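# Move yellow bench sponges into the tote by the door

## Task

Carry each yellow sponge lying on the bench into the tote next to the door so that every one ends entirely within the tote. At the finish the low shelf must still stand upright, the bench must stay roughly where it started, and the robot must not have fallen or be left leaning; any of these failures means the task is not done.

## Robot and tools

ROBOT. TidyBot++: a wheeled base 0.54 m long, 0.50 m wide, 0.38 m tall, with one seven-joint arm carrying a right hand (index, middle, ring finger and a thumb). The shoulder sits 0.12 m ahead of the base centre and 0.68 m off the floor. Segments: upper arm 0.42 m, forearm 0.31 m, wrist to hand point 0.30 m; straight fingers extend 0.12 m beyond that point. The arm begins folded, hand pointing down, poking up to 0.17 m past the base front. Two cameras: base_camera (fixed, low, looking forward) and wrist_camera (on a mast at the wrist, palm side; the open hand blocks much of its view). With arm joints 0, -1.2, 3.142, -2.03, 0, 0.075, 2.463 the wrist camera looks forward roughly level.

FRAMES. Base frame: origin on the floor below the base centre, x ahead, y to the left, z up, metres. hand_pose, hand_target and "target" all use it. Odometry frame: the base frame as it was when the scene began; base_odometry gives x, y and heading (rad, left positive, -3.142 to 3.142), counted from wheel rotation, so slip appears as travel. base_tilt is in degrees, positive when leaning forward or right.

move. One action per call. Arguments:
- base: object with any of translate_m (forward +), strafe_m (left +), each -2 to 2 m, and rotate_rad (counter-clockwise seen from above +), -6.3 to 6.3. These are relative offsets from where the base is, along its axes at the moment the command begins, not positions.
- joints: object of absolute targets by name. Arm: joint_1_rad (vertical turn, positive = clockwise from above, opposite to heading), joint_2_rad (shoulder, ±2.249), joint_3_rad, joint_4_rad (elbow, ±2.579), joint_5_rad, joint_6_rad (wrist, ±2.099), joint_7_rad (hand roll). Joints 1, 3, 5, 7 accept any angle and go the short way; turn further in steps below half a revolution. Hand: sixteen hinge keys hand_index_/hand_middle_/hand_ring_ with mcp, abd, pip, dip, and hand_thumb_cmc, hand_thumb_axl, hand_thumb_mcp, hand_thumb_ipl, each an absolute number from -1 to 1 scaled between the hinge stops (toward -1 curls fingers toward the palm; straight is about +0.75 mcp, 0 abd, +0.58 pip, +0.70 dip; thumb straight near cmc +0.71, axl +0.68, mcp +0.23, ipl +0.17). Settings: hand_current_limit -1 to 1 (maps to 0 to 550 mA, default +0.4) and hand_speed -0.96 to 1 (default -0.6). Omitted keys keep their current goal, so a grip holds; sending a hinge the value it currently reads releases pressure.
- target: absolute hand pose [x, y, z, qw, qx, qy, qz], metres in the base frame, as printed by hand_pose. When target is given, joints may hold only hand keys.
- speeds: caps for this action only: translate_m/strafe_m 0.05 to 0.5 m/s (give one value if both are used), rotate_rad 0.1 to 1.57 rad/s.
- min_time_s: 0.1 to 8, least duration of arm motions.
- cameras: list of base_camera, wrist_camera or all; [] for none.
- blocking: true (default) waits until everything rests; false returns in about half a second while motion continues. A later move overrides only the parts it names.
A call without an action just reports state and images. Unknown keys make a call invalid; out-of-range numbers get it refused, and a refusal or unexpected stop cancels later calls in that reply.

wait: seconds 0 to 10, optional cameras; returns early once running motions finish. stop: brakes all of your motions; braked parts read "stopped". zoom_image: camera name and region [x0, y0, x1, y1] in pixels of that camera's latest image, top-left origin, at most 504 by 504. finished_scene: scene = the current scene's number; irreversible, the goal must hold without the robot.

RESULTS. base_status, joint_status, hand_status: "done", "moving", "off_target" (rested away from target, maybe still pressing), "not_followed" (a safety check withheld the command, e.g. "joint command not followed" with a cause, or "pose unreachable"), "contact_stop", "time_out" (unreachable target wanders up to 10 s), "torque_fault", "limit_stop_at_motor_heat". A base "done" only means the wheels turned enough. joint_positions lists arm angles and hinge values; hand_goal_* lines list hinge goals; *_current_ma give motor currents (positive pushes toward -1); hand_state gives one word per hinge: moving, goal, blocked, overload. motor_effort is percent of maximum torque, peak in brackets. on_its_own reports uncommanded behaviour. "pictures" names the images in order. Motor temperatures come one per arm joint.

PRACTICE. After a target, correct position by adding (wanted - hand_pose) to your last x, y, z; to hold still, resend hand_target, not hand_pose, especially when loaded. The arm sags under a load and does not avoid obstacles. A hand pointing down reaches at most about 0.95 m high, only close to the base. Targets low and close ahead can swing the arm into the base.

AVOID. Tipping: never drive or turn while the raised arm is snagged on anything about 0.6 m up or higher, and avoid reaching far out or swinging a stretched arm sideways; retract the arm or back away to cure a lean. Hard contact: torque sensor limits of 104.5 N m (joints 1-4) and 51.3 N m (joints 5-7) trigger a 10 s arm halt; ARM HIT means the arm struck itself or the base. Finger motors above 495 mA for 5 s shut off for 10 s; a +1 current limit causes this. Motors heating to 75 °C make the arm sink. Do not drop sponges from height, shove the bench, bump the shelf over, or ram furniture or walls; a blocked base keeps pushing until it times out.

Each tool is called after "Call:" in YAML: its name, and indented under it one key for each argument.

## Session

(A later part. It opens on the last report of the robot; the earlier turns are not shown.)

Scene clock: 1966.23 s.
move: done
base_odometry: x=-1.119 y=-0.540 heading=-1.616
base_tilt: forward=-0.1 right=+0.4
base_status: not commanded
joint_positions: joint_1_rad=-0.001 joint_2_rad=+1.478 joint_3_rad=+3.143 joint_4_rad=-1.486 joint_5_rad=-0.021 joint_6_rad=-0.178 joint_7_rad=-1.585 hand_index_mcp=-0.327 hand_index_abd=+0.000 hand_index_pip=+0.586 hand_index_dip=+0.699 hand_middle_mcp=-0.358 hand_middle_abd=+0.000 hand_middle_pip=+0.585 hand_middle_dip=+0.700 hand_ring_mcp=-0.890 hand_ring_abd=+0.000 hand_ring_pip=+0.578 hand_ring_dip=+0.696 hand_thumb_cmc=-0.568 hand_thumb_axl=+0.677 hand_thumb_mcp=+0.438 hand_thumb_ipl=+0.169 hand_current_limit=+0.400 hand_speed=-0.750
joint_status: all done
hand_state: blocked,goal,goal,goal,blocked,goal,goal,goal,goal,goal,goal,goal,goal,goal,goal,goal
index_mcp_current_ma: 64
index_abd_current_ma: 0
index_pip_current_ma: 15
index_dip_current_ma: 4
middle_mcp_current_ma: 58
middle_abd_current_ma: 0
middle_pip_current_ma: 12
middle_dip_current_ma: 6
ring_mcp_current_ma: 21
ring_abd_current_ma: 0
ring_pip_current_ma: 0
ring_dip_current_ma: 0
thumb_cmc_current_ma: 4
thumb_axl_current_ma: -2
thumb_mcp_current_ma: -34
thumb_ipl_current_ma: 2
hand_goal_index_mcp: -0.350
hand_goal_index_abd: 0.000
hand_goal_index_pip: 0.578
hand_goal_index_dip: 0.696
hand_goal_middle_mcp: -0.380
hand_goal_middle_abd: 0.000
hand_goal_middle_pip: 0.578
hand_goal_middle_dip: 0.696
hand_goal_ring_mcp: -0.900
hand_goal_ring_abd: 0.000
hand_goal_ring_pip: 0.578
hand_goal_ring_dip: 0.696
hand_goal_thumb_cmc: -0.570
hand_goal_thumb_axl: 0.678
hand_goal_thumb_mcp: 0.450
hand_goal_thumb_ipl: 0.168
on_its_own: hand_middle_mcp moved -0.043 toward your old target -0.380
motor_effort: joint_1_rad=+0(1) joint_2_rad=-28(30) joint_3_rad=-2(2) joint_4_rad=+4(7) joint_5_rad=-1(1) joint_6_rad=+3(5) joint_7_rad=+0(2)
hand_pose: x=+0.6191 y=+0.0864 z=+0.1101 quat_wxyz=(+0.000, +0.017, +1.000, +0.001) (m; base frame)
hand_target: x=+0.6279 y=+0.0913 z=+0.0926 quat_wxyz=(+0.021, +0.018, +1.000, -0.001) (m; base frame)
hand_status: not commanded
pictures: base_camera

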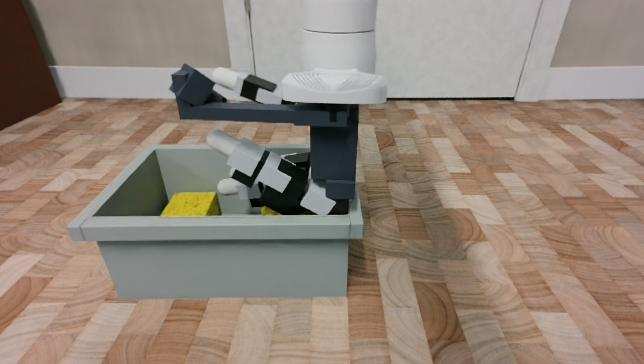

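Sponge B is in the tote. Raise.

Call:
move:
  joints: {"joint_2_rad": 1.3, "joint_4_rad": -1.6, "joint_6_rad": -0.2}
  min_time_s: 2

Call:
move:
  joints: {"joint_2_rad": 0.9, "joint_4_rad": -1.72, "joint_6_rad": -0.42}
  min_time_s: 2

Call:
move:
  joints: {"joint_2_rad": 0.3, "joint_4_rad": -1.9, "joint_6_rad": -0.5}
  min_time_s: 2
  cameras: ["base_camera"]

Call:
move:
  base: {"translate_m": -0.35}
  speeds: {"translate_m": 0.3}
  joints: {"hand_index_mcp": 0.75, "hand_middle_mcp": 0.75, "hand_ring_mcp": 0.75}

Call:
move:
  joints: {"joint_1_rad": 0, "joint_2_rad": -0.35, "joint_4_rad": -1.45, "joint_5_rad": 0, "joint_6_rad": -1.3, "joint_7_rad": 2.463}
  cameras: ["all"]

Scene clock: 1979.77 s.
move: done
base_odometry: x=-1.119 y=-0.540 heading=-1.616
base_tilt: forward=-0.2 right=+0.4
base_status: not commanded
joint_positions: joint_1_rad=-0.001 joint_2_rad=+1.313 joint_3_rad=+3.143 joint_4_rad=-1.578 joint_5_rad=-0.021 joint_6_rad=-0.178 joint_7_rad=-1.585 hand_index_mcp=-0.327 hand_index_abd=+0.000 hand_index_pip=+0.586 hand_index_dip=+0.699 hand_middle_mcp=-0.359 hand_middle_abd=+0.000 hand_middle_pip=+0.585 hand_middle_dip=+0.700 hand_ring_mcp=-0.890 hand_ring_abd=+0.000 hand_ring_pip=+0.578 hand_ring_dip=+0.696 hand_thumb_cmc=-0.568 hand_thumb_axl=+0.677 hand_thumb_mcp=+0.439 hand_thumb_ipl=+0.169 hand_current_limit=+0.400 hand_speed=-0.750
joint_status: all done
hand_state: blocked,goal,goal,goal,blocked,goal,goal,goal,goal,goal,goal,goal,goal,goal,goal,goal
index_mcp_current_ma: 62
index_abd_current_ma: 0
index_pip_current_ma: 15
index_dip_current_ma: 4
middle_mcp_current_ma: 56
middle_abd_current_ma: 0
middle_pip_current_ma: 12
middle_dip_current_ma: 6
ring_mcp_current_ma: 21
ring_abd_current_ma: 0
ring_pip_current_ma: 0
ring_dip_current_ma: 0
thumb_cmc_current_ma: 3
thumb_axl_current_ma: -2
thumb_mcp_current_ma: -33
thumb_ipl_current_ma: 2
hand_goal_index_mcp: -0.350
hand_goal_index_abd: 0.000
hand_goal_index_pip: 0.578
hand_goal_index_dip: 0.696
hand_goal_middle_mcp: -0.380
hand_goal_middle_abd: 0.000
hand_goal_middle_pip: 0.578
hand_goal_middle_dip: 0.696
hand_goal_ring_mcp: -0.900
hand_goal_ring_abd: 0.000
hand_goal_ring_pip: 0.578
hand_goal_ring_dip: 0.696
hand_goal_thumb_cmc: -0.570
hand_goal_thumb_axl: 0.678
hand_goal_thumb_mcp: 0.450
hand_goal_thumb_ipl: 0.168
motor_effort: joint_1_rad=-1(1) joint_2_rad=-35(37) joint_3_rad=-1(2) joint_4_rad=+4(5) joint_5_rad=-1(1) joint_6_rad=+0(4) joint_7_rad=+0(2)
hand_pose: x=+0.6509 y=+0.0865 z=+0.1858 quat_wxyz=(+0.036, +0.017, +0.999, +0.002) (m; base frame)
hand_target: x=+0.6378 y=+0.0910 z=+0.1887 quat_wxyz=(+0.021, +0.018, +1.000, -0.002) (m; base frame)
hand_status: not commanded
pictures: none

Scene clock: 1982.10 s.
move: done
base_odometry: x=-1.119 y=-0.540 heading=-1.616
base_tilt: forward=-0.1 right=+0.5
base_status: not commanded
joint_positions: joint_1_rad=-0.001 joint_2_rad=+0.909 joint_3_rad=+3.143 joint_4_rad=-1.695 joint_5_rad=-0.021 joint_6_rad=-0.354 joint_7_rad=-1.585 hand_index_mcp=-0.328 hand_index_abd=+0.000 hand_index_pip=+0.586 hand_index_dip=+0.699 hand_middle_mcp=-0.360 hand_middle_abd=+0.000 hand_middle_pip=+0.584 hand_middle_dip=+0.700 hand_ring_mcp=-0.890 hand_ring_abd=+0.000 hand_ring_pip=+0.578 hand_ring_dip=+0.696 hand_thumb_cmc=-0.569 hand_thumb_axl=+0.677 hand_thumb_mcp=+0.439 hand_thumb_ipl=+0.169 hand_current_limit=+0.400 hand_speed=-0.750
joint_status: all done
hand_state: blocked,goal,goal,goal,blocked,goal,goal,goal,goal,goal,goal,goal,goal,goal,goal,goal
index_mcp_current_ma: 60
index_abd_current_ma: 0
index_pip_current_ma: 14
index_dip_current_ma: 4
middle_mcp_current_ma: 54
middle_abd_current_ma: 0
middle_pip_current_ma: 12
middle_dip_current_ma: 6
ring_mcp_current_ma: 21
ring_abd_current_ma: 0
ring_pip_current_ma: 0
ring_dip_current_ma: 0
thumb_cmc_current_ma: 1
thumb_axl_current_ma: -2
thumb_mcp_current_ma: -32
thumb_ipl_current_ma: 2
hand_goal_index_mcp: -0.350
hand_goal_index_abd: 0.000
hand_goal_index_pip: 0.578
hand_goal_index_dip: 0.696
hand_goal_middle_mcp: -0.380
hand_goal_middle_abd: 0.000
hand_goal_middle_pip: 0.578
hand_goal_middle_dip: 0.696
hand_goal_ring_mcp: -0.900
hand_goal_ring_abd: 0.000
hand_goal_ring_pip: 0.578
hand_goal_ring_dip: 0.696
hand_goal_thumb_cmc: -0.570
hand_goal_thumb_axl: 0.678
hand_goal_thumb_mcp: 0.450
hand_goal_thumb_ipl: 0.168
motor_effort: joint_1_rad=-1(1) joint_2_rad=-33(37) joint_3_rad=-1(1) joint_4_rad=+8(9) joint_5_rad=-1(1) joint_6_rad=+2(2) joint_7_rad=+0(1)
hand_pose: x=+0.6920 y=+0.0877 z=+0.3792 quat_wxyz=(+0.092, +0.016, +0.996, +0.005) (m; base frame)
hand_target: x=+0.6616 y=+0.0900 z=+0.3729 quat_wxyz=(+0.051, +0.019, +0.999, -0.003) (m; base frame)
hand_status: not commanded
pictures: none

Scene clock: 1984.40 s.
move: done
base_odometry: x=-1.119 y=-0.540 heading=-1.616
base_tilt: forward=-0.1 right=+0.4
base_status: not commanded
joint_positions: joint_1_rad=-0.001 joint_2_rad=+0.306 joint_3_rad=+3.143 joint_4_rad=-1.870 joint_5_rad=-0.021 joint_6_rad=-0.427 joint_7_rad=-1.585 hand_index_mcp=-0.331 hand_index_abd=+0.000 hand_index_pip=+0.585 hand_index_dip=+0.699 hand_middle_mcp=-0.362 hand_middle_abd=+0.000 hand_middle_pip=+0.584 hand_middle_dip=+0.700 hand_ring_mcp=-0.890 hand_ring_abd=+0.000 hand_ring_pip=+0.578 hand_ring_dip=+0.696 hand_thumb_cmc=-0.572 hand_thumb_axl=+0.677 hand_thumb_mcp=+0.440 hand_thumb_ipl=+0.169 hand_current_limit=+0.400 hand_speed=-0.750
joint_status: all done
hand_state: goal,goal,goal,goal,goal,goal,goal,goal,goal,goal,goal,goal,goal,goal,goal,goal
index_mcp_current_ma: 51
index_abd_current_ma: 0
index_pip_current_ma: 13
index_dip_current_ma: 4
middle_mcp_current_ma: 46
middle_abd_current_ma: 0
middle_pip_current_ma: 11
middle_dip_current_ma: 6
ring_mcp_current_ma: 21
ring_abd_current_ma: 0
ring_pip_current_ma: 0
ring_dip_current_ma: 0
thumb_cmc_current_ma: -3
thumb_axl_current_ma: -2
thumb_mcp_current_ma: -27
thumb_ipl_current_ma: 2
hand_goal_index_mcp: -0.350
hand_goal_index_abd: 0.000
hand_goal_index_pip: 0.578
hand_goal_index_dip: 0.696
hand_goal_middle_mcp: -0.380
hand_goal_middle_abd: 0.000
hand_goal_middle_pip: 0.578
hand_goal_middle_dip: 0.696
hand_goal_ring_mcp: -0.900
hand_goal_ring_abd: 0.000
hand_goal_ring_pip: 0.578
hand_goal_ring_dip: 0.696
hand_goal_thumb_cmc: -0.570
hand_goal_thumb_axl: 0.678
hand_goal_thumb_mcp: 0.450
hand_goal_thumb_ipl: 0.168
motor_effort: joint_1_rad=+0(1) joint_2_rad=-23(36) joint_3_rad=+0(1) joint_4_rad=+15(15) joint_5_rad=-1(1) joint_6_rad=+4(5) joint_7_rad=+0(2)
hand_pose: x=+0.6804 y=+0.0882 z=+0.6592 quat_wxyz=(+0.266, +0.015, +0.964, +0.008) (m; base frame)
hand_target: x=+0.6500 y=+0.0894 z=+0.6371 quat_wxyz=(+0.219, +0.020, +0.976, +0.002) (m; base frame)
hand_status: not commanded
pictures: base_camera

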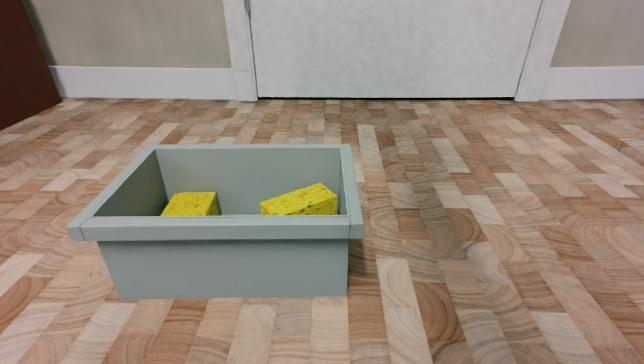

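Scene clock: 1986.83 s.
move: done
base_odometry: x=-1.104 y=-0.191 heading=-1.616
base_tilt: forward=-0.1 right=+0.4
base_status: done
joint_positions: joint_1_rad=-0.001 joint_2_rad=+0.304 joint_3_rad=+3.143 joint_4_rad=-1.875 joint_5_rad=-0.021 joint_6_rad=-0.430 joint_7_rad=-1.585 hand_index_mcp=+0.746 hand_index_abd=+0.000 hand_index_pip=+0.581 hand_index_dip=+0.699 hand_middle_mcp=+0.746 hand_middle_abd=+0.000 hand_middle_pip=+0.580 hand_middle_dip=+0.699 hand_ring_mcp=+0.746 hand_ring_abd=+0.000 hand_ring_pip=+0.578 hand_ring_dip=+0.696 hand_thumb_cmc=-0.572 hand_thumb_axl=+0.677 hand_thumb_mcp=+0.440 hand_thumb_ipl=+0.169 hand_current_limit=+0.400 hand_speed=-0.750
joint_status: all done
hand_state: goal,goal,goal,goal,goal,goal,goal,goal,goal,goal,goal,goal,goal,goal,goal,goal
index_mcp_current_ma: -7
index_abd_current_ma: 0
index_pip_current_ma: 4
index_dip_current_ma: 4
middle_mcp_current_ma: -6
middle_abd_current_ma: 0
middle_pip_current_ma: 3
middle_dip_current_ma: 5
ring_mcp_current_ma: -7
ring_abd_current_ma: 0
ring_pip_current_ma: 0
ring_dip_current_ma: 0
thumb_cmc_current_ma: -3
thumb_axl_current_ma: -2
thumb_mcp_current_ma: -27
thumb_ipl_current_ma: 2
hand_goal_index_mcp: 0.750
hand_goal_index_abd: 0.000
hand_goal_index_pip: 0.578
hand_goal_index_dip: 0.696
hand_goal_middle_mcp: 0.750
hand_goal_middle_abd: 0.000
hand_goal_middle_pip: 0.578
hand_goal_middle_dip: 0.696
hand_goal_ring_mcp: 0.750
hand_goal_ring_abd: 0.000
hand_goal_ring_pip: 0.578
hand_goal_ring_dip: 0.696
hand_goal_thumb_cmc: -0.570
hand_goal_thumb_axl: 0.678
hand_goal_thumb_mcp: 0.450
hand_goal_thumb_ipl: 0.168
motor_effort: joint_1_rad=+0(1) joint_2_rad=-23(25) joint_3_rad=+0(1) joint_4_rad=+13(15) joint_5_rad=+0(1) joint_6_rad=+4(5) joint_7_rad=+0(2)
hand_pose: x=+0.6777 y=+0.0882 z=+0.6575 quat_wxyz=(+0.263, +0.015, +0.965, +0.008) (m; base frame)
hand_target: x=+0.6500 y=+0.0894 z=+0.6371 quat_wxyz=(+0.219, +0.020, +0.976, +0.002) (m; base frame)
hand_status: not commanded
pictures: none

Scene clock: 1989.70 s.
move: done
base_odometry: x=-1.104 y=-0.191 heading=-1.616
base_tilt: forward=-0.1 right=+0.4
base_status: not commanded
joint_positions: joint_1_rad=-0.001 joint_2_rad=-0.353 joint_3_rad=+3.143 joint_4_rad=-1.476 joint_5_rad=-0.021 joint_6_rad=-1.220 joint_7_rad=-3.761 hand_index_mcp=+0.753 hand_index_abd=+0.000 hand_index_pip=+0.581 hand_index_dip=+0.699 hand_middle_mcp=+0.753 hand_middle_abd=+0.000 hand_middle_pip=+0.580 hand_middle_dip=+0.699 hand_ring_mcp=+0.753 hand_ring_abd=+0.000 hand_ring_pip=+0.578 hand_ring_dip=+0.696 hand_thumb_cmc=-0.569 hand_thumb_axl=+0.677 hand_thumb_mcp=+0.444 hand_thumb_ipl=+0.169 hand_current_limit=+0.400 hand_speed=-0.750
joint_status: all done
hand_state: goal,goal,goal,goal,goal,goal,goal,goal,goal,goal,goal,goal,goal,goal,goal,goal
index_mcp_current_ma: 5
index_abd_current_ma: 0
index_pip_current_ma: 4
index_dip_current_ma: 4
middle_mcp_current_ma: 4
middle_abd_current_ma: 0
middle_pip_current_ma: 3
middle_dip_current_ma: 5
ring_mcp_current_ma: 5
ring_abd_current_ma: 0
ring_pip_current_ma: 0
ring_dip_current_ma: 0
thumb_cmc_current_ma: 2
thumb_axl_current_ma: -2
thumb_mcp_current_ma: -15
thumb_ipl_current_ma: 2
hand_goal_index_mcp: 0.750
hand_goal_index_abd: 0.000
hand_goal_index_pip: 0.578
hand_goal_index_dip: 0.696
hand_goal_middle_mcp: 0.750
hand_goal_middle_abd: 0.000
hand_goal_middle_pip: 0.578
hand_goal_middle_dip: 0.696
hand_goal_ring_mcp: 0.750
hand_goal_ring_abd: 0.000
hand_goal_ring_pip: 0.578
hand_goal_ring_dip: 0.696
hand_goal_thumb_cmc: -0.570
hand_goal_thumb_axl: 0.678
hand_goal_thumb_mcp: 0.450
hand_goal_thumb_ipl: 0.168
motor_effort: joint_1_rad=+0(1) joint_2_rad=-4(25) joint_3_rad=+1(1) joint_4_rad=+16(18) joint_5_rad=+0(1) joint_6_rad=+7(8) joint_7_rad=-1(2)
hand_pose: x=+0.5127 y=-0.0611 z=+1.0412 quat_wxyz=(+0.168, +0.819, +0.422, +0.350) (m; base frame)
hand_target: x=+0.4968 y=-0.0698 z=+1.0324 quat_wxyz=(+0.156, +0.841, +0.402, +0.327) (m; base frame)
hand_status: not commanded
pictures: base_camera, wrist_camera
camera_calibration:
wrist_camera: T_world_to_cam=[[0.079746, -0.995988, 0.0405988, -0.116429], [-0.995968, -0.0779335, 0.0444249, 0.412995], [-0.0410826, -0.0439779, -0.998187, 1.18654], [0, 0, 0, 1]] pos_world=[0.469361, -0.0315943, 1.17077]

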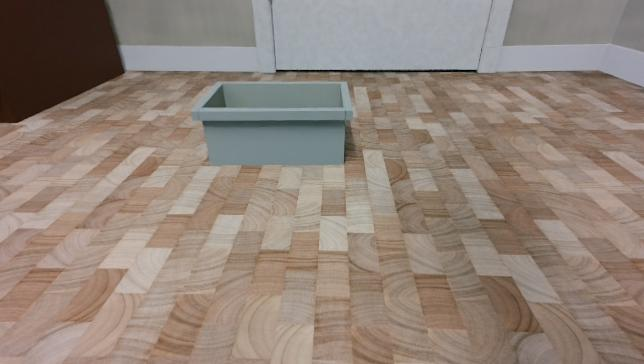

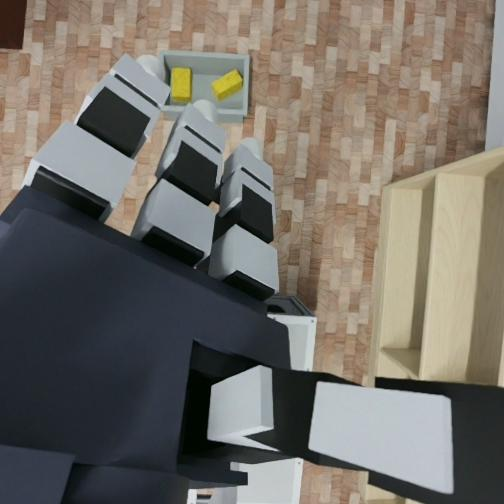

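Call:
zoom_image:
  camera: "wrist_camera"
  region: [280, 100, 504, 400]

Scaled by 1.680 from the camera's 504x504 image, which has a finer 720x720 frame.

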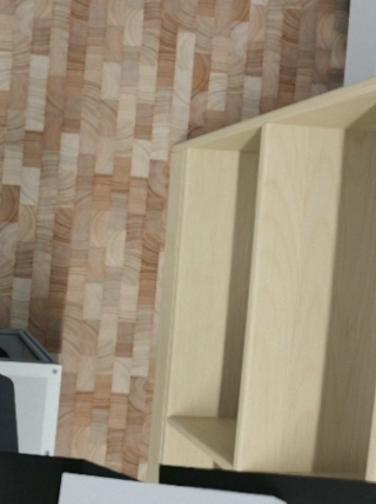

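Call:
move:
  joints: {"joint_1_rad": 0, "joint_2_rad": -1.2, "joint_4_rad": -2.03, "joint_5_rad": 0, "joint_6_rad": 0.075, "joint_7_rad": 2.463}

Call:
move:
  joints: {"joint_1_rad": 1.2}
  cameras: ["wrist_camera"]

Scene clock: 2027.27 s.
move: done
base_odometry: x=-1.104 y=-0.191 heading=-1.616
base_tilt: forward=-0.2 right=+0.4
base_status: not commanded
joint_positions: joint_1_rad=-0.001 joint_2_rad=-1.185 joint_3_rad=+3.143 joint_4_rad=-2.000 joint_5_rad=-0.021 joint_6_rad=+0.005 joint_7_rad=-3.763 hand_index_mcp=+0.756 hand_index_abd=+0.000 hand_index_pip=+0.581 hand_index_dip=+0.699 hand_middle_mcp=+0.755 hand_middle_abd=+0.000 hand_middle_pip=+0.580 hand_middle_dip=+0.699 hand_ring_mcp=+0.756 hand_ring_abd=+0.000 hand_ring_pip=+0.578 hand_ring_dip=+0.696 hand_thumb_cmc=-0.567 hand_thumb_axl=+0.677 hand_thumb_mcp=+0.452 hand_thumb_ipl=+0.169 hand_current_limit=+0.400 hand_speed=-0.750
joint_status: all done
hand_state: goal,goal,goal,goal,goal,goal,goal,goal,goal,goal,goal,goal,goal,goal,goal,goal
index_mcp_current_ma: 11
index_abd_current_ma: 0
index_pip_current_ma: 4
index_dip_current_ma: 4
middle_mcp_current_ma: 9
middle_abd_current_ma: 0
middle_pip_current_ma: 3
middle_dip_current_ma: 5
ring_mcp_current_ma: 11
ring_abd_current_ma: 0
ring_pip_current_ma: 0
ring_dip_current_ma: 0
thumb_cmc_current_ma: 4
thumb_axl_current_ma: -2
thumb_mcp_current_ma: 3
thumb_ipl_current_ma: 2
hand_goal_index_mcp: 0.750
hand_goal_index_abd: 0.000
hand_goal_index_pip: 0.578
hand_goal_index_dip: 0.696
hand_goal_middle_mcp: 0.750
hand_goal_middle_abd: 0.000
hand_goal_middle_pip: 0.578
hand_goal_middle_dip: 0.696
hand_goal_ring_mcp: 0.750
hand_goal_ring_abd: 0.000
hand_goal_ring_pip: 0.578
hand_goal_ring_dip: 0.696
hand_goal_thumb_cmc: -0.570
hand_goal_thumb_axl: 0.678
hand_goal_thumb_mcp: 0.450
hand_goal_thumb_ipl: 0.168
motor_effort: joint_1_rad=+0(1) joint_2_rad=+17(20) joint_3_rad=+1(2) joint_4_rad=+13(17) joint_5_rad=+0(1) joint_6_rad=+6(9) joint_7_rad=-1(1)
hand_pose: x=+0.1385 y=-0.0686 z=+1.3031 quat_wxyz=(+0.411, +0.352, +0.176, +0.822) (m; base frame)
hand_target: x=+0.1276 y=-0.0699 z=+1.3015 quat_wxyz=(+0.401, +0.333, +0.159, +0.839) (m; base frame)
hand_status: not commanded
pictures: none

Scene clock: 2029.73 s.
move: done
base_odometry: x=-1.104 y=-0.191 heading=-1.616
base_tilt: forward=-0.2 right=+0.4
base_status: not commanded
joint_positions: joint_1_rad=+1.183 joint_2_rad=-1.185 joint_3_rad=+3.143 joint_4_rad=-2.000 joint_5_rad=-0.021 joint_6_rad=+0.007 joint_7_rad=-3.764 hand_index_mcp=+0.756 hand_index_abd=+0.000 hand_index_pip=+0.581 hand_index_dip=+0.699 hand_middle_mcp=+0.755 hand_middle_abd=+0.000 hand_middle_pip=+0.580 hand_middle_dip=+0.699 hand_ring_mcp=+0.756 hand_ring_abd=+0.000 hand_ring_pip=+0.578 hand_ring_dip=+0.696 hand_thumb_cmc=-0.567 hand_thumb_axl=+0.677 hand_thumb_mcp=+0.452 hand_thumb_ipl=+0.169 hand_current_limit=+0.400 hand_speed=-0.750
joint_status: all done
hand_state: goal,goal,goal,goal,goal,goal,goal,goal,goal,goal,goal,goal,goal,goal,goal,goal
index_mcp_current_ma: 11
index_abd_current_ma: 0
index_pip_current_ma: 4
index_dip_current_ma: 4
middle_mcp_current_ma: 9
middle_abd_current_ma: 0
middle_pip_current_ma: 3
middle_dip_current_ma: 5
ring_mcp_current_ma: 11
ring_abd_current_ma: 0
ring_pip_current_ma: 0
ring_dip_current_ma: 0
thumb_cmc_current_ma: 4
thumb_axl_current_ma: -2
thumb_mcp_current_ma: 3
thumb_ipl_current_ma: 2
hand_goal_index_mcp: 0.750
hand_goal_index_abd: 0.000
hand_goal_index_pip: 0.578
hand_goal_index_dip: 0.696
hand_goal_middle_mcp: 0.750
hand_goal_middle_abd: 0.000
hand_goal_middle_pip: 0.578
hand_goal_middle_dip: 0.696
hand_goal_ring_mcp: 0.750
hand_goal_ring_abd: 0.000
hand_goal_ring_pip: 0.578
hand_goal_ring_dip: 0.696
hand_goal_thumb_cmc: -0.570
hand_goal_thumb_axl: 0.678
hand_goal_thumb_mcp: 0.450
hand_goal_thumb_ipl: 0.168
motor_effort: joint_1_rad=+0(2) joint_2_rad=+17(18) joint_3_rad=+1(2) joint_4_rad=+13(14) joint_5_rad=+0(1) joint_6_rad=+5(6) joint_7_rad=-1(1)
hand_pose: x=+0.0626 y=-0.0435 z=+1.3034 quat_wxyz=(+0.800, +0.390, -0.051, +0.453) (m; base frame)
hand_target: x=+0.0569 y=-0.0333 z=+1.3015 quat_wxyz=(+0.805, +0.364, -0.057, +0.466) (m; base frame)
hand_status: not commanded
pictures: wrist_camera
camera_calibration:
wrist_camera: T_world_to_cam=[[-0.939401, -0.338446, 0.0545837, 0.000469973], [-0.0775248, 0.0546296, -0.995493, 1.25813], [0.333939, -0.939399, -0.0775571, 0.168149], [0, 0, 0, 1]] pos_world=[0.041826, 0.0893873, 1.26547]

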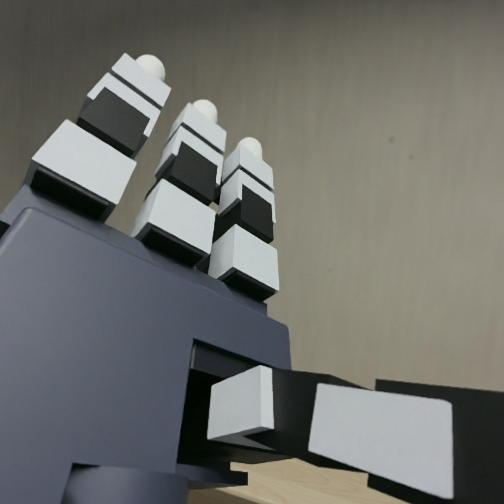

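Call:
move:
  joints: {"joint_1_rad": 0.7, "joint_6_rad": -0.6}
  cameras: ["wrist_camera"]

Scene clock: 2037.33 s.
move: done
base_odometry: x=-1.104 y=-0.191 heading=-1.616
base_tilt: forward=-0.2 right=+0.4
base_status: not commanded
joint_positions: joint_1_rad=+0.717 joint_2_rad=-1.185 joint_3_rad=+3.143 joint_4_rad=-2.003 joint_5_rad=-0.021 joint_6_rad=-0.515 joint_7_rad=-3.764 hand_index_mcp=+0.756 hand_index_abd=+0.000 hand_index_pip=+0.581 hand_index_dip=+0.699 hand_middle_mcp=+0.756 hand_middle_abd=+0.000 hand_middle_pip=+0.580 hand_middle_dip=+0.699 hand_ring_mcp=+0.757 hand_ring_abd=+0.000 hand_ring_pip=+0.578 hand_ring_dip=+0.696 hand_thumb_cmc=-0.567 hand_thumb_axl=+0.677 hand_thumb_mcp=+0.452 hand_thumb_ipl=+0.169 hand_current_limit=+0.400 hand_speed=-0.750
joint_status: all done
hand_state: goal,goal,goal,goal,goal,goal,goal,goal,goal,goal,goal,goal,goal,goal,goal,goal
index_mcp_current_ma: 13
index_abd_current_ma: 0
index_pip_current_ma: 4
index_dip_current_ma: 4
middle_mcp_current_ma: 11
middle_abd_current_ma: 0
middle_pip_current_ma: 3
middle_dip_current_ma: 5
ring_mcp_current_ma: 13
ring_abd_current_ma: 0
ring_pip_current_ma: 0
ring_dip_current_ma: 0
thumb_cmc_current_ma: 4
thumb_axl_current_ma: -2
thumb_mcp_current_ma: 3
thumb_ipl_current_ma: 2
hand_goal_index_mcp: 0.750
hand_goal_index_abd: 0.000
hand_goal_index_pip: 0.578
hand_goal_index_dip: 0.696
hand_goal_middle_mcp: 0.750
hand_goal_middle_abd: 0.000
hand_goal_middle_pip: 0.578
hand_goal_middle_dip: 0.696
hand_goal_ring_mcp: 0.750
hand_goal_ring_abd: 0.000
hand_goal_ring_pip: 0.578
hand_goal_ring_dip: 0.696
hand_goal_thumb_cmc: -0.570
hand_goal_thumb_axl: 0.678
hand_goal_thumb_mcp: 0.450
hand_goal_thumb_ipl: 0.168
motor_effort: joint_1_rad=+0(2) joint_2_rad=+16(18) joint_3_rad=+1(2) joint_4_rad=+15(15) joint_5_rad=+0(0) joint_6_rad=+8(9) joint_7_rad=+0(1)
hand_pose: x=+0.1668 y=-0.1282 z=+1.1792 quat_wxyz=(+0.574, +0.614, +0.069, +0.537) (m; base frame)
hand_target: x=+0.1742 y=-0.1378 z=+1.1401 quat_wxyz=(+0.540, +0.653, +0.063, +0.528) (m; base frame)
hand_status: not commanded
pictures: wrist_camera
camera_calibration:
wrist_camera: T_world_to_cam=[[-0.654325, -0.752702, 0.072795, -0.0455998], [-0.467875, 0.327329, -0.820944, 1.04138], [0.594098, -0.571223, -0.56635, 0.624365], [0, 0, 0, 1]] pos_world=[0.0864631, -0.0185449, 1.21184]

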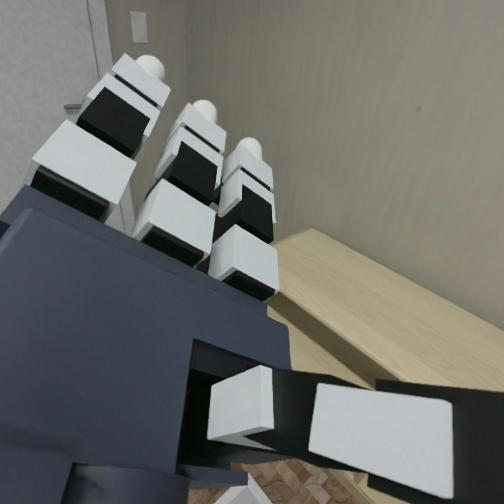

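Call:
finished_scene:
  scene: 3

The scene is finished: the task was done.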